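# Swap fluorescent tube for LED tube, old tube into carton

## Task

Remove the old fluorescent tube from the light fixture and set it lying flat on the carton's floor. The carton is loose and must finish resting flat with all of it on the bench. Fit the LED tube so it is locked into both lampholders, white side up. The old tube is glass and counts as broken (failing the job) if it moves fast while no gripper has it (for example dropping more than a few centimetres), or while touching anything other than the robot, or if it and the LED tube hit each other fast. At the end, release everything and move the grippers away.

## Robot and tools

Robot: two 6-joint arms with parallel grippers, left_arm and right_arm, facing each other across a table. Scene frame: origin at table centre, table top at z = +0.020 m, +z up; left_arm's base is on the +y side at (-0.009, +0.465, +0.039) m, right_arm's at (-0.014, -0.453, +0.039) m, each rotated about z by roughly -90 and +90 degrees respectively. Left and right are arm names, not image sides. Hand positions, hand velocities and wrist-camera poses are reported in each arm's own base frame; fixed cameras and the table use the scene frame. Printed hand poses can be off by a few centimetres, more when stretched out.

Row layout (used by every moving tool): 14 numbers, each in [-1, 1]. First left_arm's 6 joints then its opening, then right_arm's 6 joints then its opening. Joint order inside each arm is unusual: waist, wrist yaw, shoulder, wrist pitch, elbow, wrist roll. Joint numbers are offsets, scaled so 1.0 = 2.055 rad for waist, shoulder, elbow and 4.263 rad for wrist pitch, wrist yaw, wrist roll, counted from the arm's Joint targets as they stood when the action or call began (not from the previous row), so repeating an offset keeps moving the arm. Stated ranges (rad): waist -3.054..3.054, shoulder 0..3.142, elbow 0..2.356, wrist pitch -1.571..1.571, wrist yaw -1.571..1.571, wrist roll -3.142..3.142; real ends may differ by 0.028 rad. Asking more than 0.028 rad beyond a range refuses that action for both arms. The opening is absolute, not an offset: +1 fully open (0.080 m between pads), empty fingers meet near -0.78. To grip, command about 0.08 below the grip_measured value at first contact; less gives a lighter hold. Closing fully takes at least 0.6 s. To leave a gripper unchanged, resend its current command (0 means half-closed, not 'no change'). The gripper's fingers point along its +x; end_effector_position lies between the fingers 3-4 cm behind the tips, and only the last 1.5 cm of each finger face is flat.

execute_actions(actions, cameras): actions is a list of actions; each action is up to 15 rows, one per 1/30 s step, the last row held to fill 15 steps (0.5 s). An empty list just reports state. cameras picks images: omitted/null/["all"] gives all, [] gives none.

move(target, speed, blend, opening_speed, blocking, cameras): target is one 14-number row or a list of up to 15 rows, every one an offset from the same starting Joint targets (not chained). The planner drives all joints of both arms together to that goal, with no avoidance of obstacles or the other arm. speed is the top rad/s of the joint travelling farthest, 0.01 to 7, default 0.5; one number or one per target. blend (rad) rounds corners of a list. opening_speed (per second on the -1..+1 scale, at least 0.2) ramps the finger command. blocking=false returns after about 0.5 s while the move continues. Faster moves hit harder; aiming far past a contact presses harder. The result adds a move: line, e.g. done, off_target (resting over 0.03 rad from target), moving, held, fault, and limits=held if steps were withheld.

wait(seconds 0..10): lets time run with commands held; a running move continues. stop(): brakes a running move, needing room to decelerate. zoom_image(camera, region [x0,y0,x1,y1] pixels, at most 504x504): enlarges part of that camera's latest image; cameras are cam_head_left, cam_head_right, cam_high, cam_low, cam_left_wrist, cam_right_wrist, all 896x504. read_manual(section "licences") gives licence text only. finished_scene() ends the scene irreversibly; the result should still hold without the robot.

Result lines: Joint positions and Joint velocities per arm in the joint order above plus pad gap (m); "within noise" means at rest. Joint targets: the base for your next offsets. Tool commands: present gripper commands. grip_measured: finger opening on the command scale (can read ~1 mm off, and up to ~3 mm narrower than a squeezed hard part). Joint torques: total drive output incl. arm weight. External joint torques: estimated outside load, including held weight; a push toward larger angle lowers it. Wrist depth: 7x7 grid of distances in mm (70..1000), rows split by " / ", "-" for no data; transparent things are invisible. "joint sent to its limit" means a joint reached its real end. "joint command not followed" means the clearance check altered targets. blocked means an arm was stopped by something; both arms hold until commanded.

Limits on motion: each step a joint target can lead its measured angle by at most 0.368 rad (big joints) or 0.763 rad (wrist joints), and targets that would move the hand over 70 mm from its measured spot are scaled back, so big offsets take several actions. Friction and weight cause small errors; tiny turns may not happen. To stop pushing or after being dragged, command targets back past the Joint positions.

Avoid: contact torque reaching load limits (N m: waist 17.4, shoulder 21.6, elbow 21.5, wrist pitch 5.67, wrist yaw 5.65, wrist roll 5.3; held weight counts), which halts that arm for 10 s; hard hits or pinches between the two arms, which can end the scene; motor overheating from long stretched or loaded holds or pushing at unreachable poses (MOTOR HOT above 50 °C, forced stop at 95 °C); drops, releasing moving parts, slams, and anything leaving the table. Loose objects may occasionally get nudged.

Each tool is called after ">>>" as name(argument=value, ...) on one line, values as JSON.

## Session

>>> execute_actions(actions=[])

Scene clock: 0.00 s.
left_arm: end_effector_position=(+0.2116, +0.2075, +0.1729) grip_measured=+1.000 end_effector_quat_wxyz=(+0.879, -0.133, +0.427, -0.164) | right_arm: end_effector_position=(+0.0294, +0.2014, +0.1943) grip_measured=+0.982 end_effector_quat_wxyz=(+0.768, -0.358, +0.399, +0.349)
Joint names: [waist, wrist yaw, shoulder, wrist pitch, elbow, wrist roll]
Joint positions: left_arm=[1.137 0.77 1.705 -1.424 1.389 1.253 0.08] | right_arm=[1.79 0.502 1.135 -1.351 1.087 0.656 0.079]
Joint velocities: within noise
Joint torques (N m): no reading
External joint torques (N m): no reading
Heat: left arm: hottest wrist yaw 32 °C (+0.0 °C/min); right arm: hottest wrist roll 33 °C (+0.0 °C/min).
Wrist depth (mm): cam_left_wrist=[243 269 306 353 346 470 - / 234 257 291 334 326 454 565 / 224 244 276 314 313 414 - / 216 236 263 300 301 363 502 / 209 221 252 283 294 257 466 / - - 244 273 283 - - / - - 233 260 289 87 -] | cam_right_wrist=[864 96 273 298 327 363 404 / 232 226 121 296 327 354 396 / 232 230 129 295 316 351 387 / 234 236 153 293 314 344 385 / 231 83 178 292 307 100 358 / - 78 245 291 314 83 - / - 251 249 268 315 79 -]
Joint targets: left_arm=[1.137 0.771 1.704 -1.424 1.390 1.253] | right_arm=[1.790 0.504 1.132 -1.350 1.089 0.656]
Tool commands: left_gripper/opening=+1.0 right_gripper/opening=+0.982105

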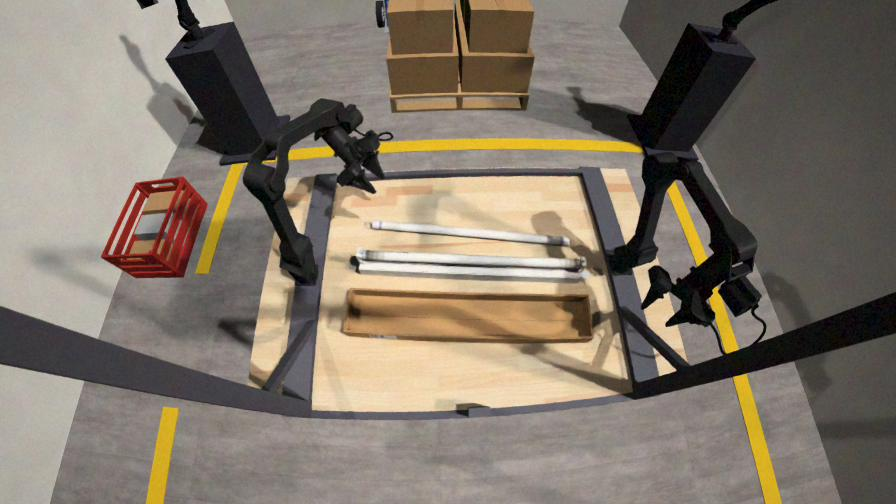

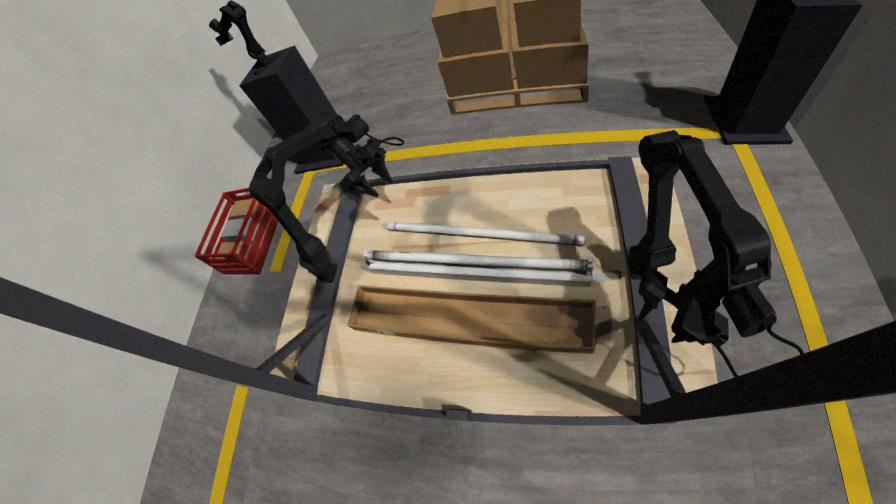

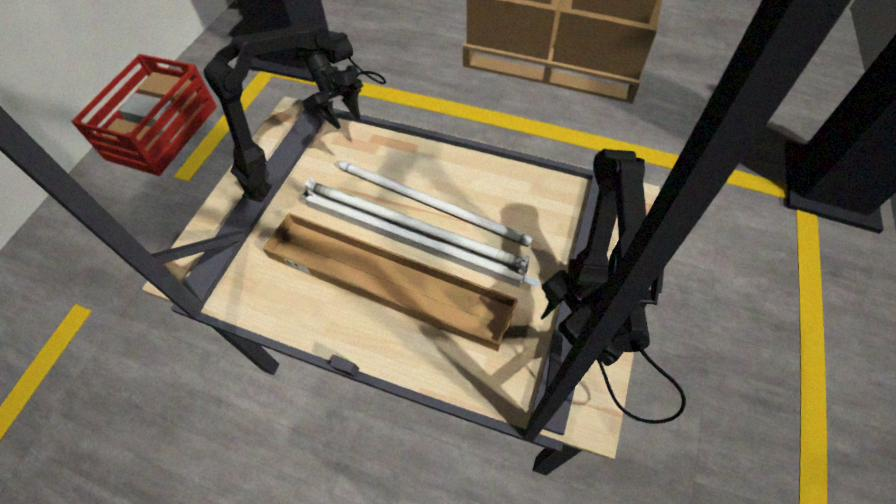

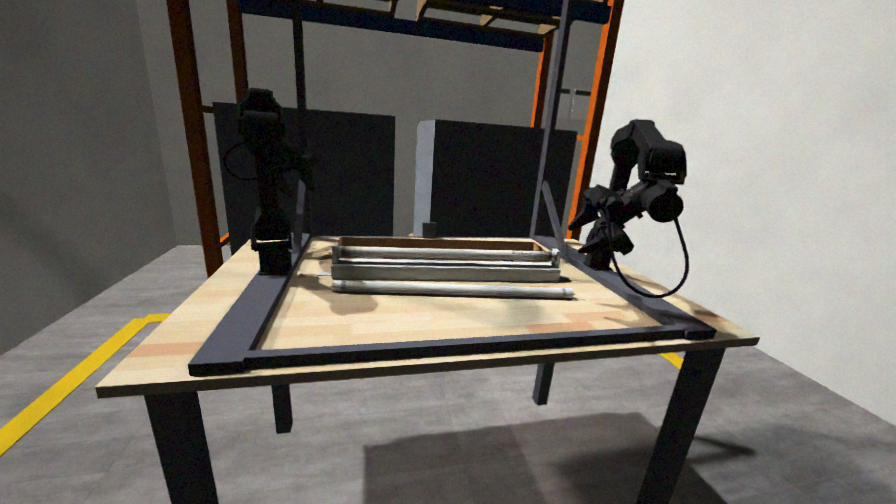

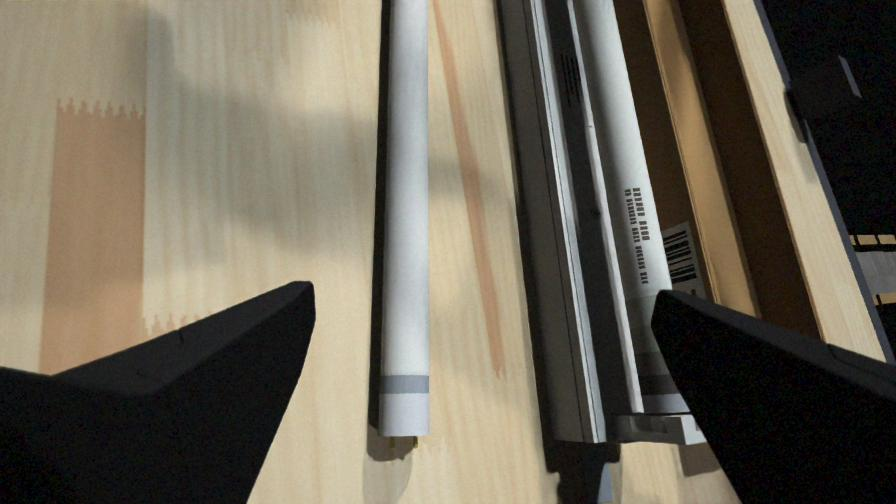

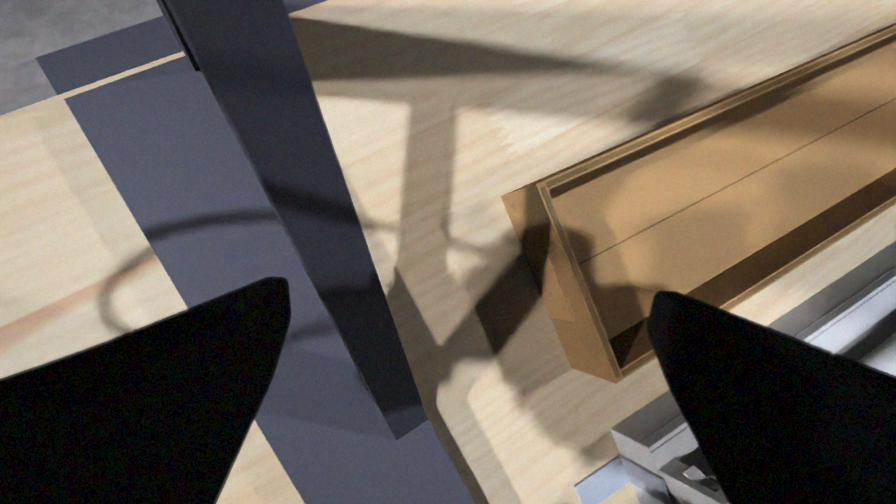

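>>> zoom_image(camera="cam_head_left", region=[320, 190, 480, 290])

>>> zoom_image(camera="cam_head_left", region=[480, 200, 640, 300])

>>> zoom_image(camera="cam_left_wrist", region=[330, 200, 834, 504])

>>> zoom_image(camera="cam_low", region=[300, 220, 600, 320])

>>> zoom_image(camera="cam_high", region=[250, 140, 570, 360])

Scaled by 3.150 from the camera's 896x504 image, which has a finer 1280x720 frame.

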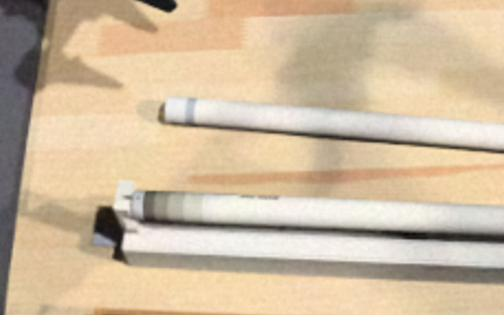

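Scaled by 3.150 from the camera's 896x504 image, which has a finer 1280x720 frame.

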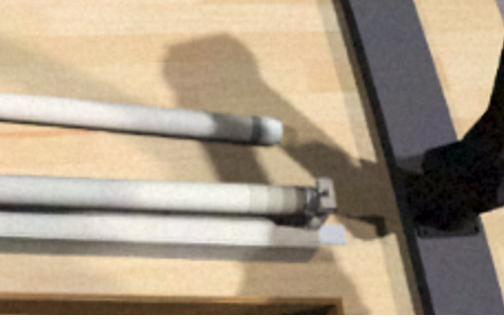

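Scaled by 1.000.

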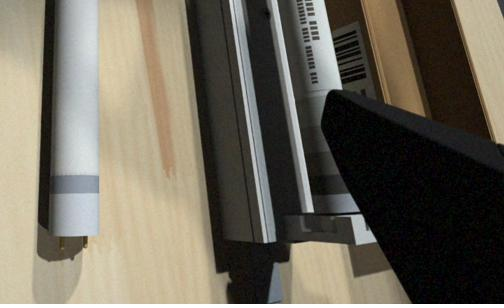

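Scaled by 1.680 from the camera's 896x504 image, which has a finer 1280x720 frame.

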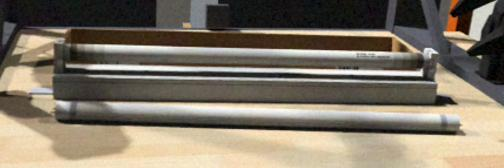

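Scaled by 1.575 from the camera's 896x504 image, which has a finer 1280x720 frame.

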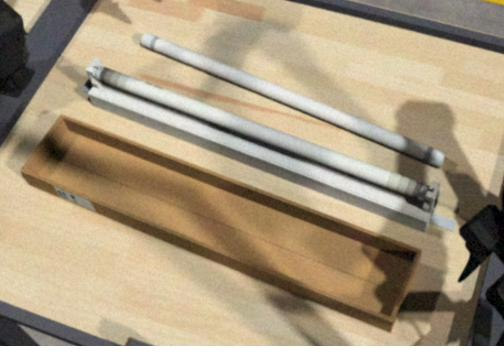

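>>> move(target=[-0.456,-0.1809,-0.3723,0.0945,-0.3163,-0.2939,1.0,-0.986,-0.1182,-0.0939,0.0772,-0.1698,-0.1539,1.0], speed=0.8)

Scene clock: 182.63 s.
left_arm: end_effector_position=(+0.1885, +0.0380, +0.1234) grip_measured=+1.000 end_effector_quat_wxyz=(+0.815, -0.058, +0.571, +0.080) | right_arm: end_effector_position=(+0.1866, -0.0450, +0.1224) grip_measured=+0.982 end_effector_quat_wxyz=(+0.812, +0.067, +0.571, -0.098)
Joint names: [waist, wrist yaw, shoulder, wrist pitch, elbow, wrist roll]
Joint positions: left_arm=[0.204 0.006 0.946 -1.024 0.749 0.004 0.08] | right_arm=[-0.233 0.005 0.948 -1.024 0.747 0.003 0.079]
Joint velocities: within noise
Joint torques (N m): left_arm=[-0.39 -0.23 -3.38 1.02 5.22 -0.13] | right_arm=[-0.25 -0.15 -3.04 1 6.47 -0.09]
External joint torques (N m): left_arm=[-0.39 -0.24 -1.51 0.12 -1.09 -0.13] | right_arm=[-0.28 -0.14 -1.32 0.14 0.44 -0.09]
Heat: left arm: hottest shoulder 31 °C (+1.0 °C/min); right arm: hottest elbow 34 °C (+1.0 °C/min).
Wrist depth (mm): cam_left_wrist=[205 206 209 211 136 214 200 / 207 191 211 212 137 215 212 / 208 190 211 177 138 217 214 / 209 210 213 177 218 206 216 / 211 211 214 144 218 105 216 / - - 216 134 220 - - / - - 216 219 222 179 -] | cam_right_wrist=[194 200 167 205 191 207 209 / 191 203 168 207 195 211 211 / 185 204 170 209 209 213 215 / 179 206 172 211 212 214 217 / - 83 136 213 195 100 219 / - 78 135 215 216 83 - / - - 136 217 219 83 -]
Joint targets: left_arm=[0.200 0.000 0.938 -1.021 0.740 0.000] | right_arm=[-0.237 0.000 0.939 -1.021 0.740 0.000]
move: done

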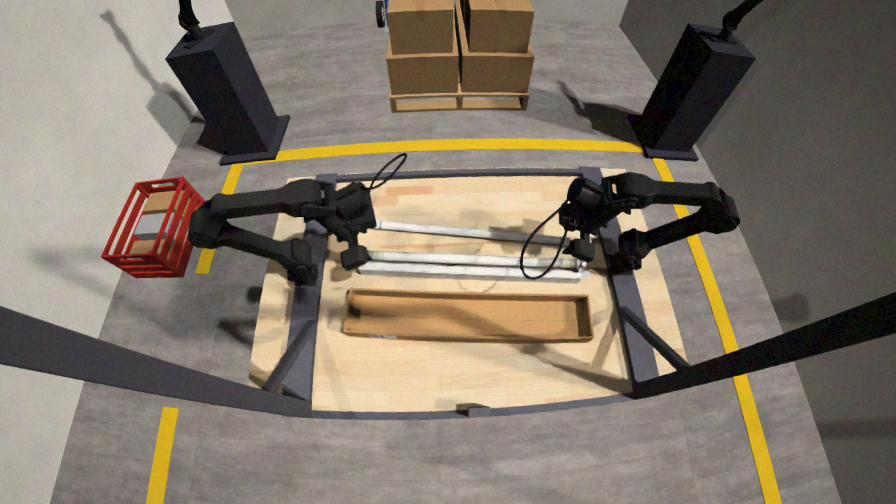

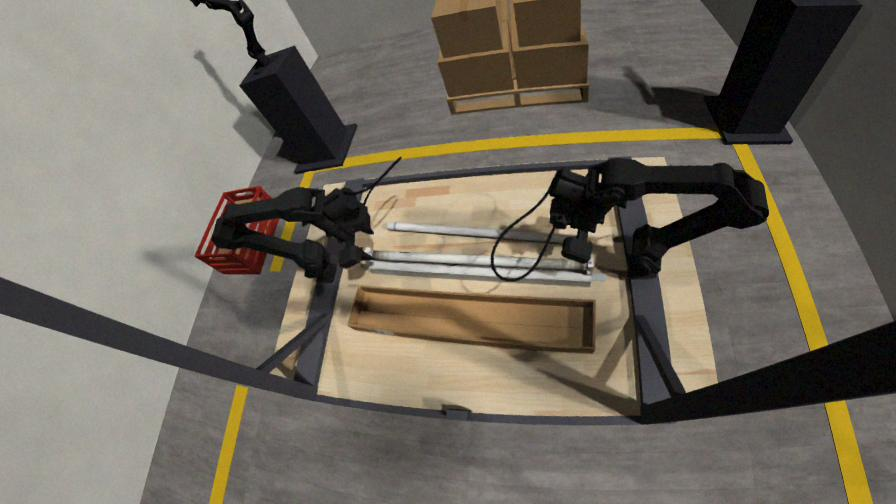

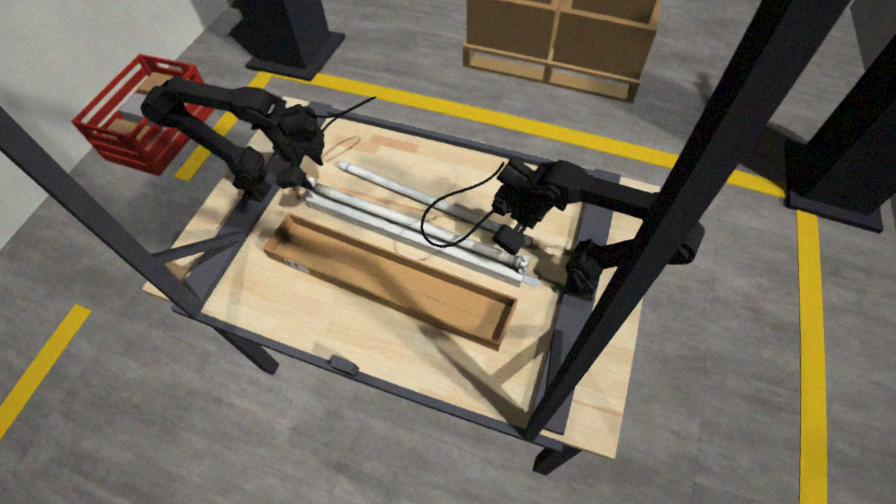

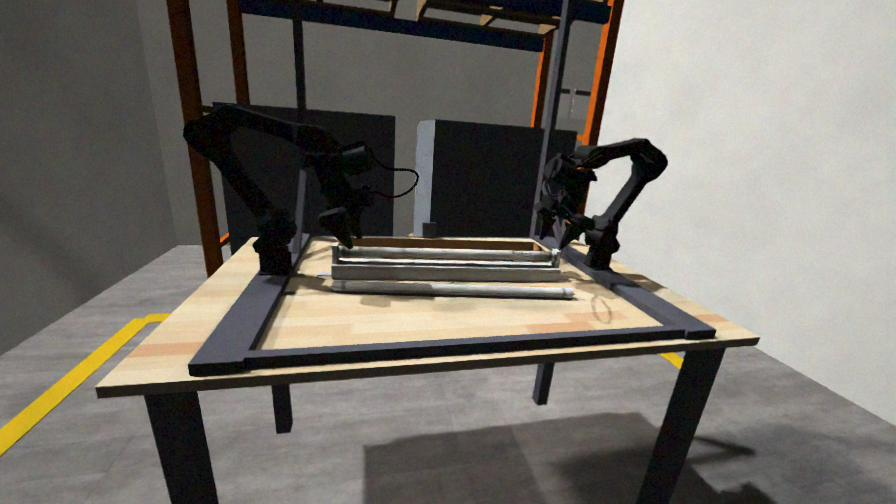

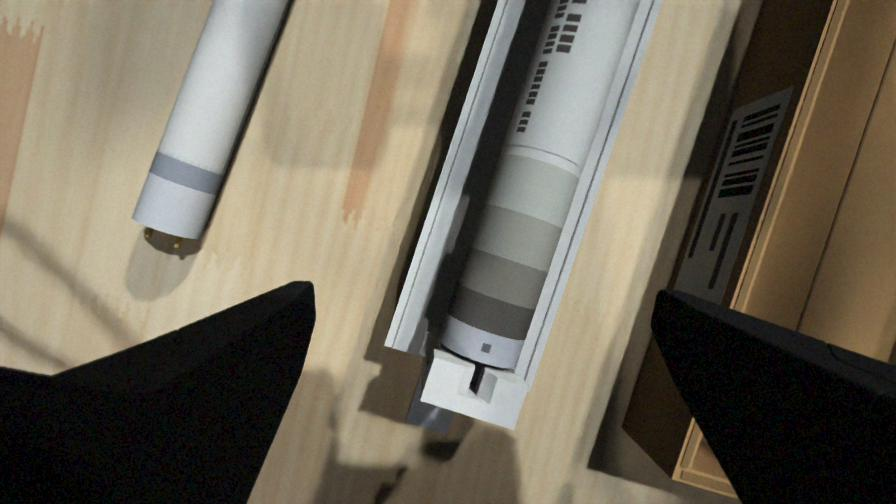

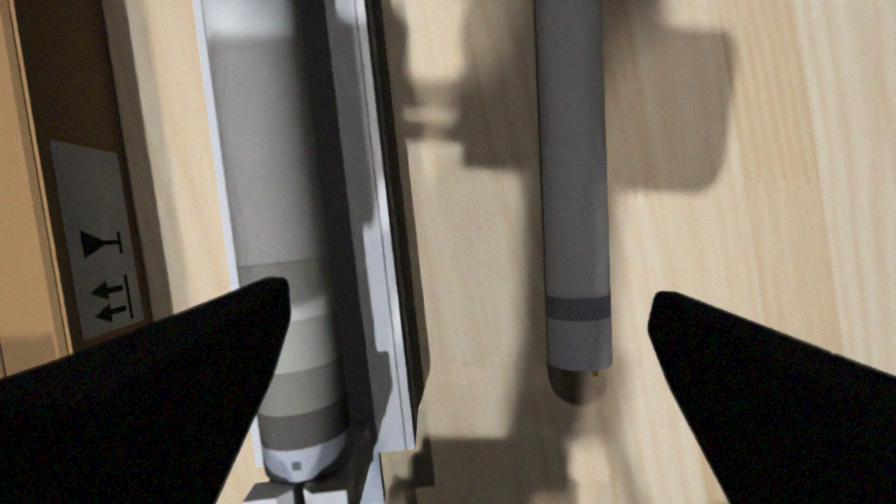

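>>> zoom_image(camera="cam_left_wrist", region=[370, 260, 570, 440])

>>> zoom_image(camera="cam_left_wrist", region=[110, 130, 260, 260])

>>> zoom_image(camera="cam_right_wrist", region=[220, 340, 440, 504])

>>> zoom_image(camera="cam_right_wrist", region=[520, 270, 640, 420])

Scaled by 2.520 from the camera's 896x504 image, which has a finer 1280x720 frame.

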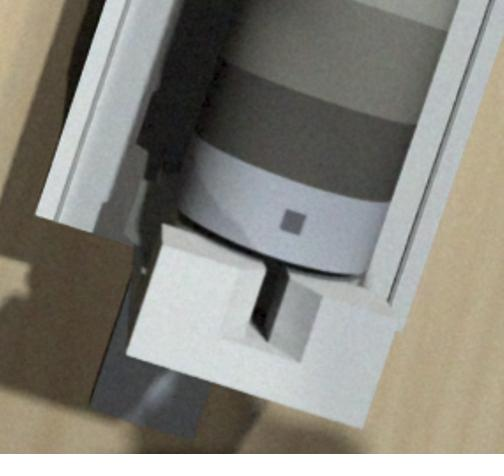

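Scaled by 3.360 from the camera's 896x504 image, which has a finer 1280x720 frame.

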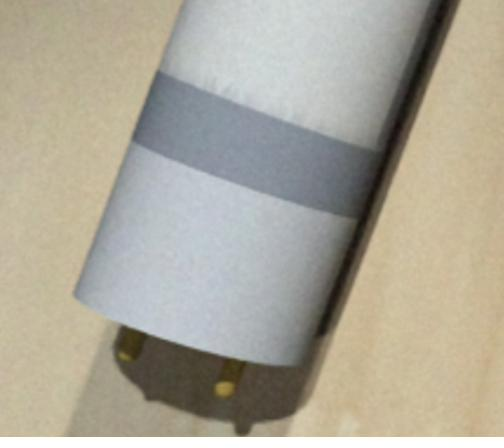

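Scaled by 2.291 from the camera's 896x504 image, which has a finer 1280x720 frame.

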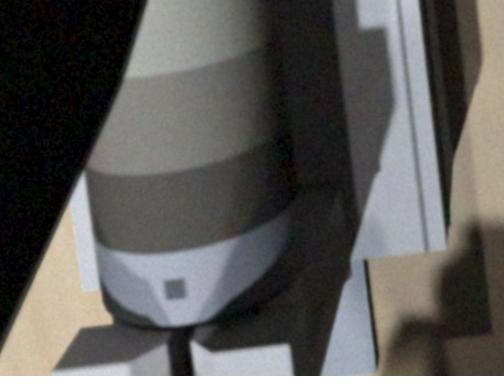

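Scaled by 3.360 from the camera's 896x504 image, which has a finer 1280x720 frame.

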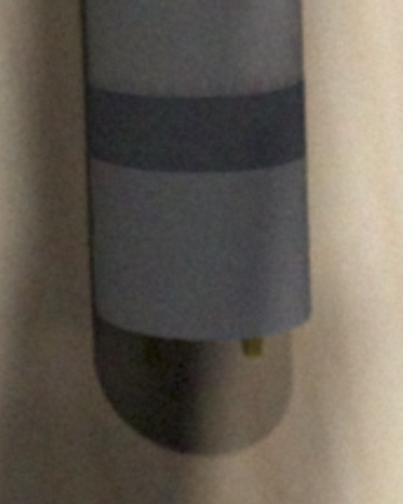

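>>> zoom_image(camera="cam_left_wrist", region=[580, 0, 896, 504])

>>> zoom_image(camera="cam_head_left", region=[320, 270, 620, 360])

Scaled by 1.000.

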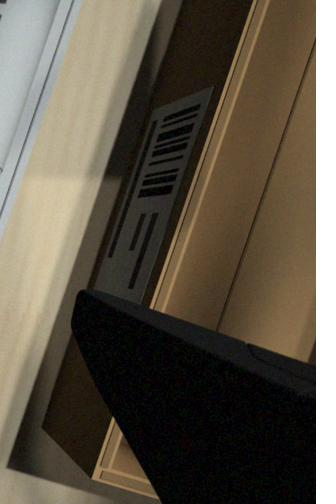

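Scaled by 1.680 from the camera's 896x504 image, which has a finer 1280x720 frame.

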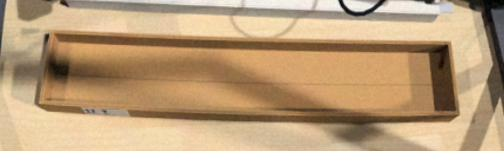

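>>> move(target=[-0.0575,0,0.3527,-0.0576,0.3010,0.0372,1.0,0,0,0,0,0,0,0.982], speed=0.8, cameras=["cam_left_wrist","cam_head_left"])

Scene clock: 385.13 s.
left_arm: end_effector_position=(+0.2927, +0.0240, +0.1327) grip_measured=+1.000 end_effector_quat_wxyz=(+0.708, +0.022, +0.705, -0.026) | right_arm: end_effector_position=(+0.1866, -0.0450, +0.1223) grip_measured=+0.982 end_effector_quat_wxyz=(+0.812, +0.067, +0.571, -0.098)
Joint names: [waist, wrist yaw, shoulder, wrist pitch, elbow, wrist roll]
Joint positions: left_arm=[0.085 0.006 1.651 -1.265 1.349 0.153 0.08] | right_arm=[-0.233 0.004 0.948 -1.024 0.746 0.003 0.079]
Joint velocities: within noise
Joint torques (N m): left_arm=[-0.42 -0.22 -6.06 0.19 6.77 0.19] | right_arm=[-0.24 -0.16 -3.07 0.93 6.55 -0.1]
External joint torques (N m): left_arm=[-0.4 -0.23 0.33 -0.14 1.05 0.19] | right_arm=[-0.25 -0.15 -1.37 0.07 0.5 -0.1]
Heat: left arm: hottest wrist yaw 30 °C (+0.0 °C/min); right arm: hottest wrist pitch 32 °C (+0.0 °C/min).
Wrist depth (mm): cam_left_wrist=[186 183 188 128 189 188 189 / 196 187 198 160 200 190 199 / 208 191 210 135 212 200 210 / 220 205 223 143 226 216 224 / 232 202 233 155 242 105 234 / - - 257 172 260 - - / - - 277 181 281 213 -] | cam_right_wrist=[195 200 167 205 191 207 211 / 191 202 168 207 195 211 213 / 186 204 169 209 209 213 215 / 179 206 171 210 211 214 216 / - 83 136 213 194 100 219 / - 78 135 215 216 83 - / - - 136 217 219 83 -]
Joint targets: left_arm=[0.081 0.000 1.663 -1.267 1.359 0.159] | right_arm=[-0.237 0.000 0.940 -1.021 0.740 0.000]
move: done
Images, in order (width x height): cam_head_left 896x504, cam_left_wrist 896x504.

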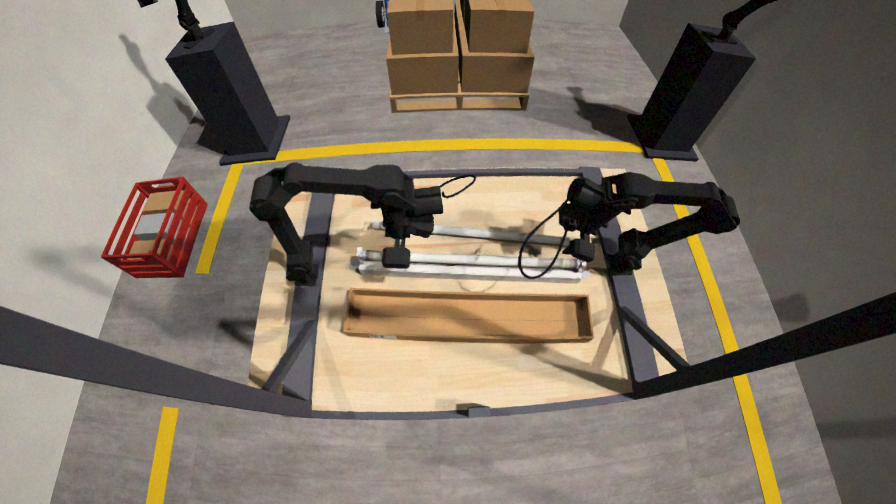

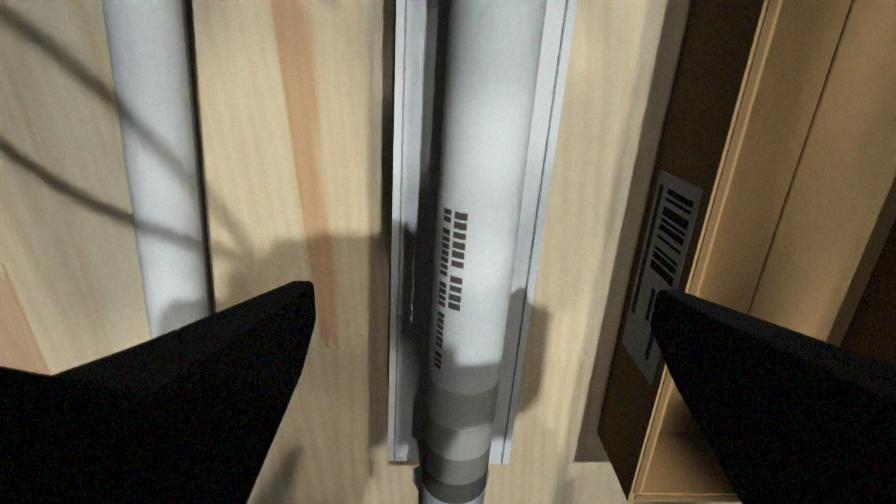

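>>> move(target=[-0.2435,-0.1602,0.0864,-0.0071,-0.0405,-0.1413,0.15,0.1091,0,0.3276,-0.0586,0.2790,0.0159,0.982], speed=0.8)

Scene clock: 617.47 s.
left_arm: end_effector_position=(+0.2927, -0.0273, +0.1045) grip_measured=+0.154 end_effector_quat_wxyz=(+0.676, +0.273, +0.646, +0.224) | right_arm: end_effector_position=(+0.2803, -0.0049, +0.1336) grip_measured=+0.982 end_effector_quat_wxyz=(+0.706, +0.027, +0.707, -0.029)
Joint names: [waist, wrist yaw, shoulder, wrist pitch, elbow, wrist roll]
Joint positions: left_arm=[-0.419 -0.675 1.828 -1.295 1.283 -0.439 0.042] | right_arm=[-0.016 0.003 1.604 -1.27 1.302 0.064 0.079]
Joint velocities: within noise
Joint torques (N m): left_arm=[-0.16 -0.77 -6.76 -0.18 4.12 -0.2] | right_arm=[0.11 -0.12 -5.66 0.19 8.1 0.14]
External joint torques (N m): left_arm=[-0.18 -0.36 0.25 -0.08 -0.9 -0.17] | right_arm=[0.11 -0.13 0.04 -0.13 2.63 0.14]
Heat: left arm: hottest shoulder 33 °C (+1.0 °C/min); right arm: hottest wrist pitch 32 °C (+0.0 °C/min).
Wrist depth (mm): cam_left_wrist=[- 350 237 112 129 141 125 / - 372 284 117 139 148 132 / - 396 273 126 148 156 136 / - 428 327 133 160 162 140 / - - 82 142 168 166 133 / - - - 154 97 - - / - - 87 166 189 - -] | cam_right_wrist=[178 170 185 116 185 186 187 / 189 173 196 125 196 194 200 / 202 193 209 130 211 196 213 / 213 207 220 143 224 207 227 / 223 83 234 151 242 100 243 / - 78 252 171 259 83 - / - 209 273 178 281 79 -]
Joint targets: left_arm=[-0.419 -0.683 1.841 -1.297 1.275 -0.444] | right_arm=[-0.012 0.000 1.613 -1.271 1.314 0.068]
move: done

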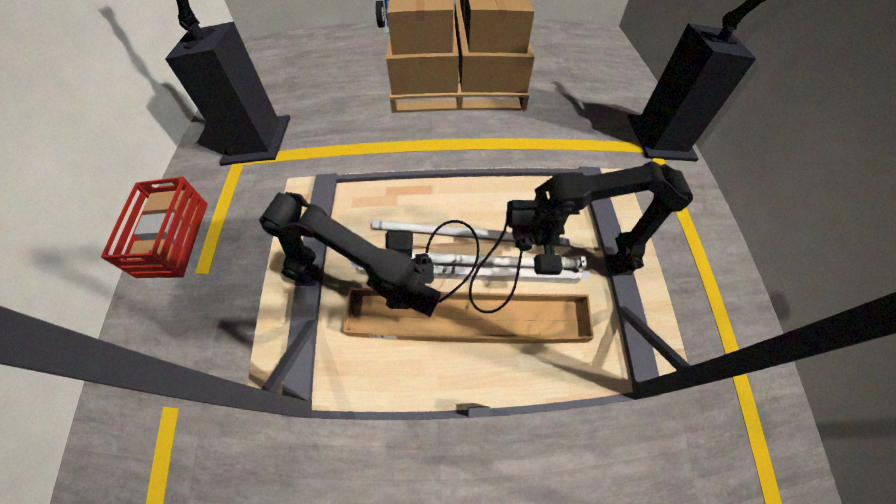

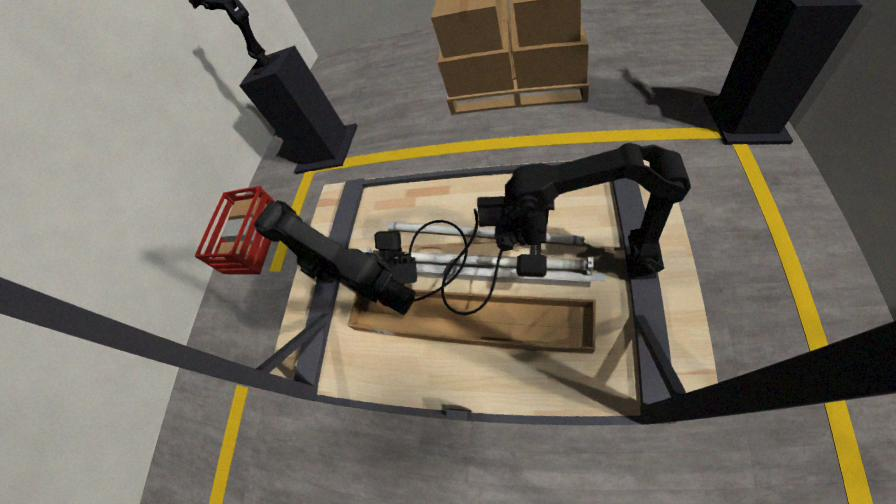

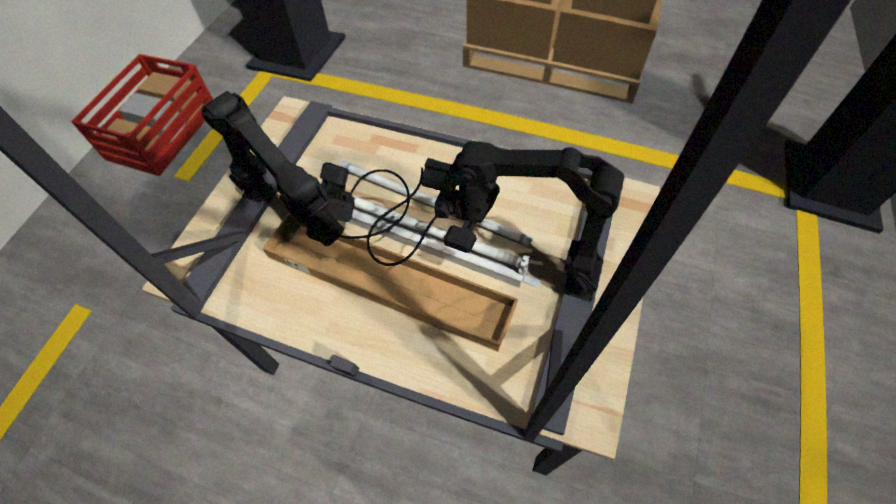

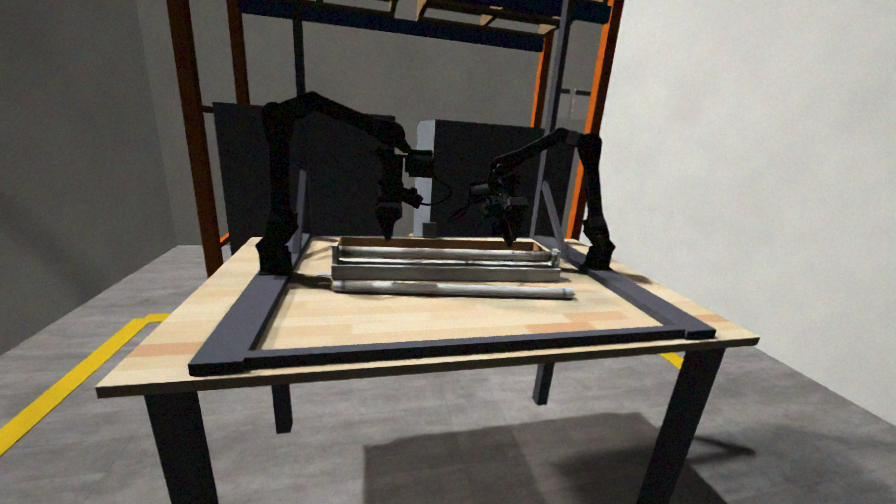

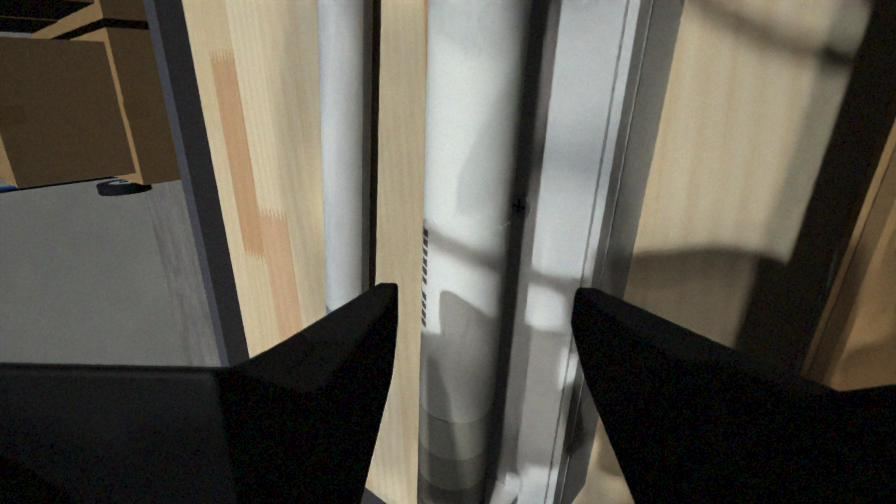

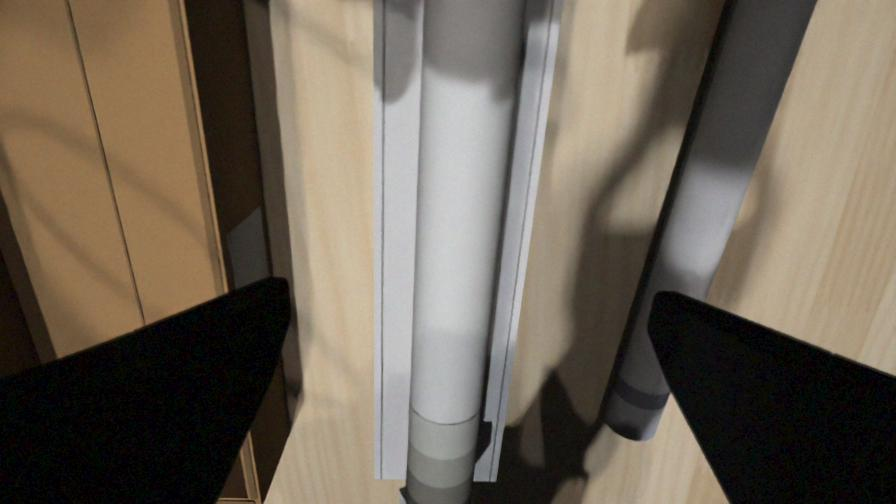

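>>> move(target=[0.0499,-0.0055,-0.0007,0.0504,-0.0677,0.0281,0.15,0,0,0,0,0,0,0.982], speed=0.3, cameras=["cam_left_wrist","cam_low","cam_right_wrist"])

Scene clock: 651.67 s.
left_arm: end_effector_position=(+0.2953, +0.0044, +0.0711) grip_measured=+0.154 end_effector_quat_wxyz=(+0.676, +0.270, +0.647, +0.229) | right_arm: end_effector_position=(+0.2803, -0.0049, +0.1337) grip_measured=+0.982 end_effector_quat_wxyz=(+0.706, +0.027, +0.707, -0.029)
Joint names: [waist, wrist yaw, shoulder, wrist pitch, elbow, wrist roll]
Joint positions: left_arm=[-0.319 -0.699 1.828 -1.085 1.144 -0.328 0.042] | right_arm=[-0.016 0.003 1.604 -1.27 1.302 0.064 0.079]
Joint velocities: within noise
Joint torques (N m): left_arm=[0.17 -0.77 -6.78 0.2 4.03 0.12] | right_arm=[0.27 -0.12 -5.49 0.22 8.09 0.11]
External joint torques (N m): left_arm=[0.15 -0.35 0.12 0.18 -0.87 0.15] | right_arm=[0.24 -0.12 0.16 -0.13 2.59 0.11]
Heat: left arm: hottest shoulder 32 °C (-1.0 °C/min); right arm: hottest elbow 34 °C (+3.0 °C/min).
Wrist depth (mm): cam_left_wrist=[- 291 182 - - 88 101 / - 312 196 - 96 96 105 / - 336 209 - 103 101 111 / - 361 220 - 107 122 112 / - 390 82 87 96 128 116 / - - - 93 95 - - / - - - 99 132 - -] | cam_right_wrist=[179 170 185 116 186 185 187 / 189 173 196 125 196 195 201 / 202 192 208 130 210 196 213 / 214 208 220 143 225 207 228 / 222 83 235 151 239 100 244 / - 78 252 171 258 83 - / - 209 273 179 281 79 -]
Joint targets: left_arm=[-0.317 -0.707 1.839 -1.082 1.137 -0.324] | right_arm=[-0.012 0.000 1.613 -1.271 1.314 0.068]
move: done
Images, in order (width x height): cam_low 896x504, cam_left_wrist 896x504, cam_right_wrist 896x504.

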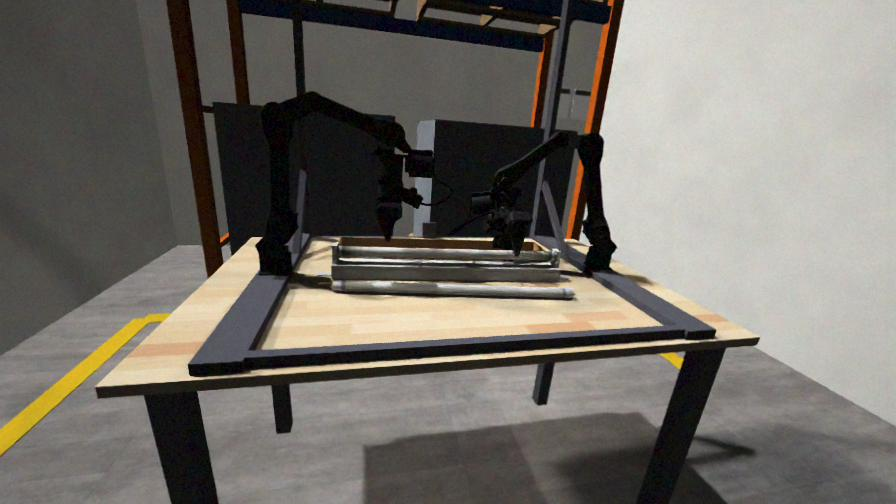

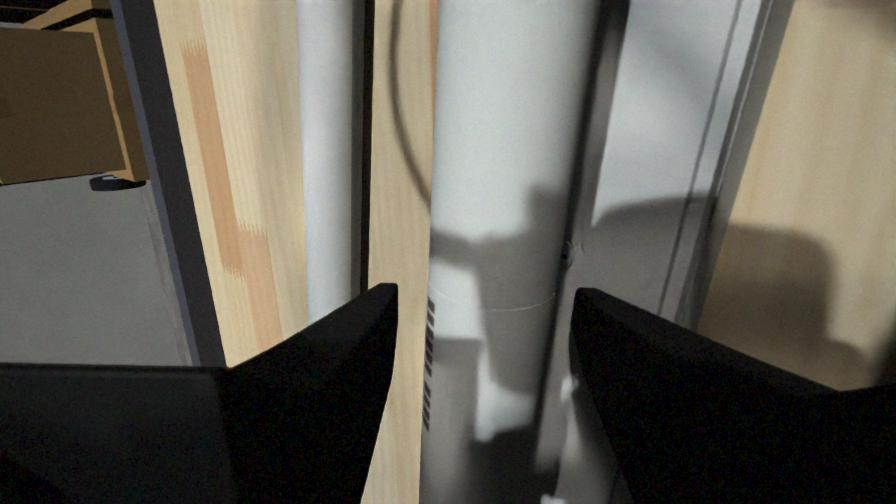

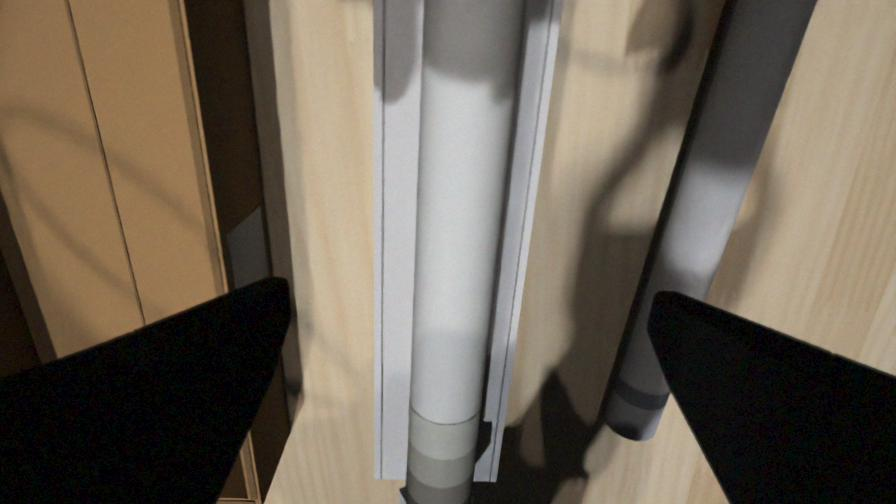

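>>> move(target=[-0.0015,0,0,0,0,0,-0.27,0,0,0,0,0,0,0.982], opening_speed=0.5, cameras=["cam_left_wrist"])

Scene clock: 666.20 s.
left_arm: end_effector_position=(+0.2955, +0.0048, +0.0713) grip_measured=-0.230 end_effector_quat_wxyz=(+0.675, +0.272, +0.646, +0.229) | right_arm: end_effector_position=(+0.2803, -0.0049, +0.1337) grip_measured=+0.982 end_effector_quat_wxyz=(+0.706, +0.027, +0.707, -0.029)
Joint names: [waist, wrist yaw, shoulder, wrist pitch, elbow, wrist roll]
Joint positions: left_arm=[-0.319 -0.703 1.828 -1.084 1.144 -0.326 0.025] | right_arm=[-0.016 0.003 1.604 -1.27 1.302 0.064 0.079]
Joint velocities: within noise
Joint torques (N m): left_arm=[-0.13 -0.64 -6.77 0.2 3.98 0.04] | right_arm=[0.28 -0.13 -5.41 0.22 8.08 0.11]
External joint torques (N m): left_arm=[-0.08 -0.22 0.05 0.19 -0.87 0.08] | right_arm=[0.28 -0.13 0.32 -0.1 2.6 0.11]
Heat: left arm: hottest shoulder 31 °C (-2.0 °C/min); right arm: hottest elbow 34 °C (+3.0 °C/min).
Wrist depth (mm): cam_left_wrist=[- 295 184 - - 88 101 / - 316 203 - 76 96 105 / - 342 212 - 103 98 111 / - 365 228 - 108 122 112 / - 395 297 87 91 129 116 / - - - 93 90 - - / - - - 99 79 - -] | cam_right_wrist=[178 170 185 116 186 185 187 / 189 173 196 125 196 195 200 / 203 192 207 130 210 196 213 / 213 208 219 143 224 206 228 / 223 83 234 151 240 100 243 / - 78 252 171 258 83 - / - 210 273 179 283 79 -]
Joint targets: left_arm=[-0.320 -0.707 1.839 -1.082 1.136 -0.324] | right_arm=[-0.012 0.000 1.613 -1.271 1.314 0.068]
move: done
Images, in order (width x height): cam_left_wrist 896x504.

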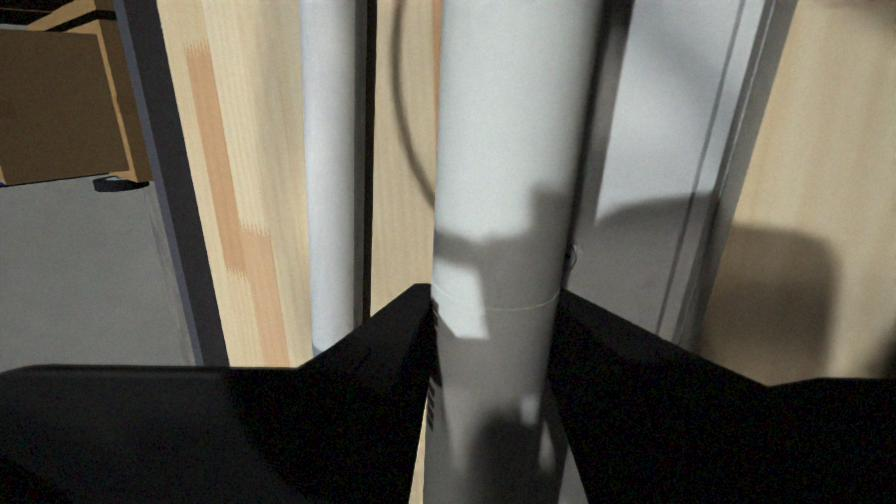

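>>> move(target=[[0.0416,0.0393,-0.0383,0.0108,-0.0045,0.0313,-0.27,0,0,0,0,0,0,0.982],[0.0875,0.0800,-0.0624,0.0162,-0.0034,0.0604,-0.27,0,0,0,0,0,0,0.982],[0.1384,0.1229,-0.0723,0.0161,0.0033,0.0866,-0.27,0,0,0,0,0,0,0.982],[0.1911,0.1658,-0.0670,0.0106,0.0152,0.1119,-0.27,0,0,0,0,0,0,0.982]], speed=0.35, blend=0.03, cameras=["cam_left_wrist"])

Scene clock: 689.03 s.
left_arm: end_effector_position=(+0.2952, +0.0218, +0.0768) grip_measured=-0.230 end_effector_quat_wxyz=(+0.711, +0.032, +0.702, -0.025) | right_arm: end_effector_position=(+0.2803, -0.0049, +0.1337) grip_measured=+0.982 end_effector_quat_wxyz=(+0.706, +0.027, +0.707, -0.029)
Joint names: [waist, wrist yaw, shoulder, wrist pitch, elbow, wrist roll]
Joint positions: left_arm=[0.07 -0.008 1.688 -1.033 1.164 0.15 0.025] | right_arm=[-0.016 0.003 1.604 -1.27 1.302 0.064 0.079]
Joint velocities: within noise
Joint torques (N m): left_arm=[0.43 0.32 -5.96 0.14 5.81 0.1] | right_arm=[0.32 -0.11 -5.62 0.25 7.93 0.15]
External joint torques (N m): left_arm=[0.4 0.32 0.53 -0.19 0.32 0.1] | right_arm=[0.32 -0.11 0.16 -0.09 2.39 0.15]
Heat: left arm: hottest shoulder 32 °C (+0.0 °C/min); right arm: hottest elbow 35 °C (+3.0 °C/min).
Wrist depth (mm): cam_left_wrist=[137 139 139 - 108 140 114 / 135 147 147 - 110 148 118 / 138 155 155 - 153 155 123 / 142 165 165 - 129 165 135 / 148 175 174 87 91 171 167 / - - - 93 90 - - / - - - 99 79 - -] | cam_right_wrist=[178 170 185 117 185 186 187 / 188 173 196 125 196 194 200 / 202 192 208 131 211 196 213 / 213 209 219 143 225 207 228 / 222 83 235 151 242 100 243 / - 78 253 172 259 83 - / - 208 274 179 281 79 -]
Joint targets: left_arm=[0.073 0.000 1.702 -1.037 1.168 0.153] | right_arm=[-0.012 0.000 1.613 -1.271 1.314 0.068]
move: done
Images, in order (width x height): cam_left_wrist 896x504.

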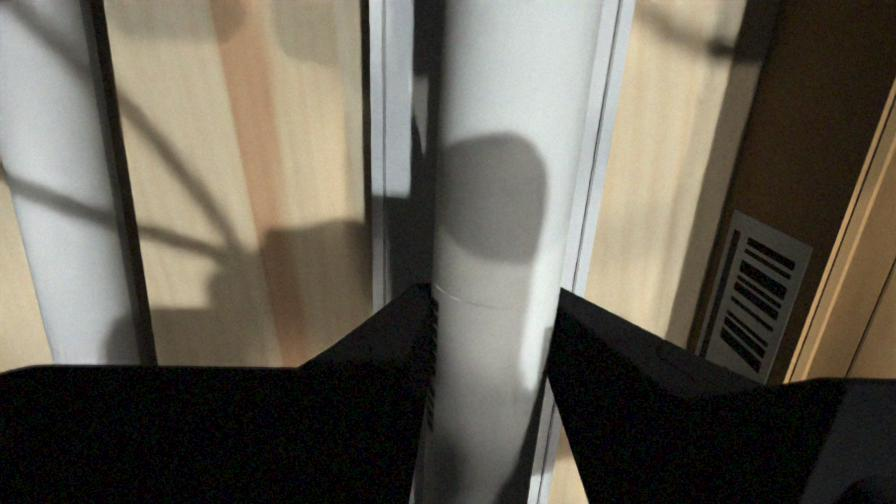

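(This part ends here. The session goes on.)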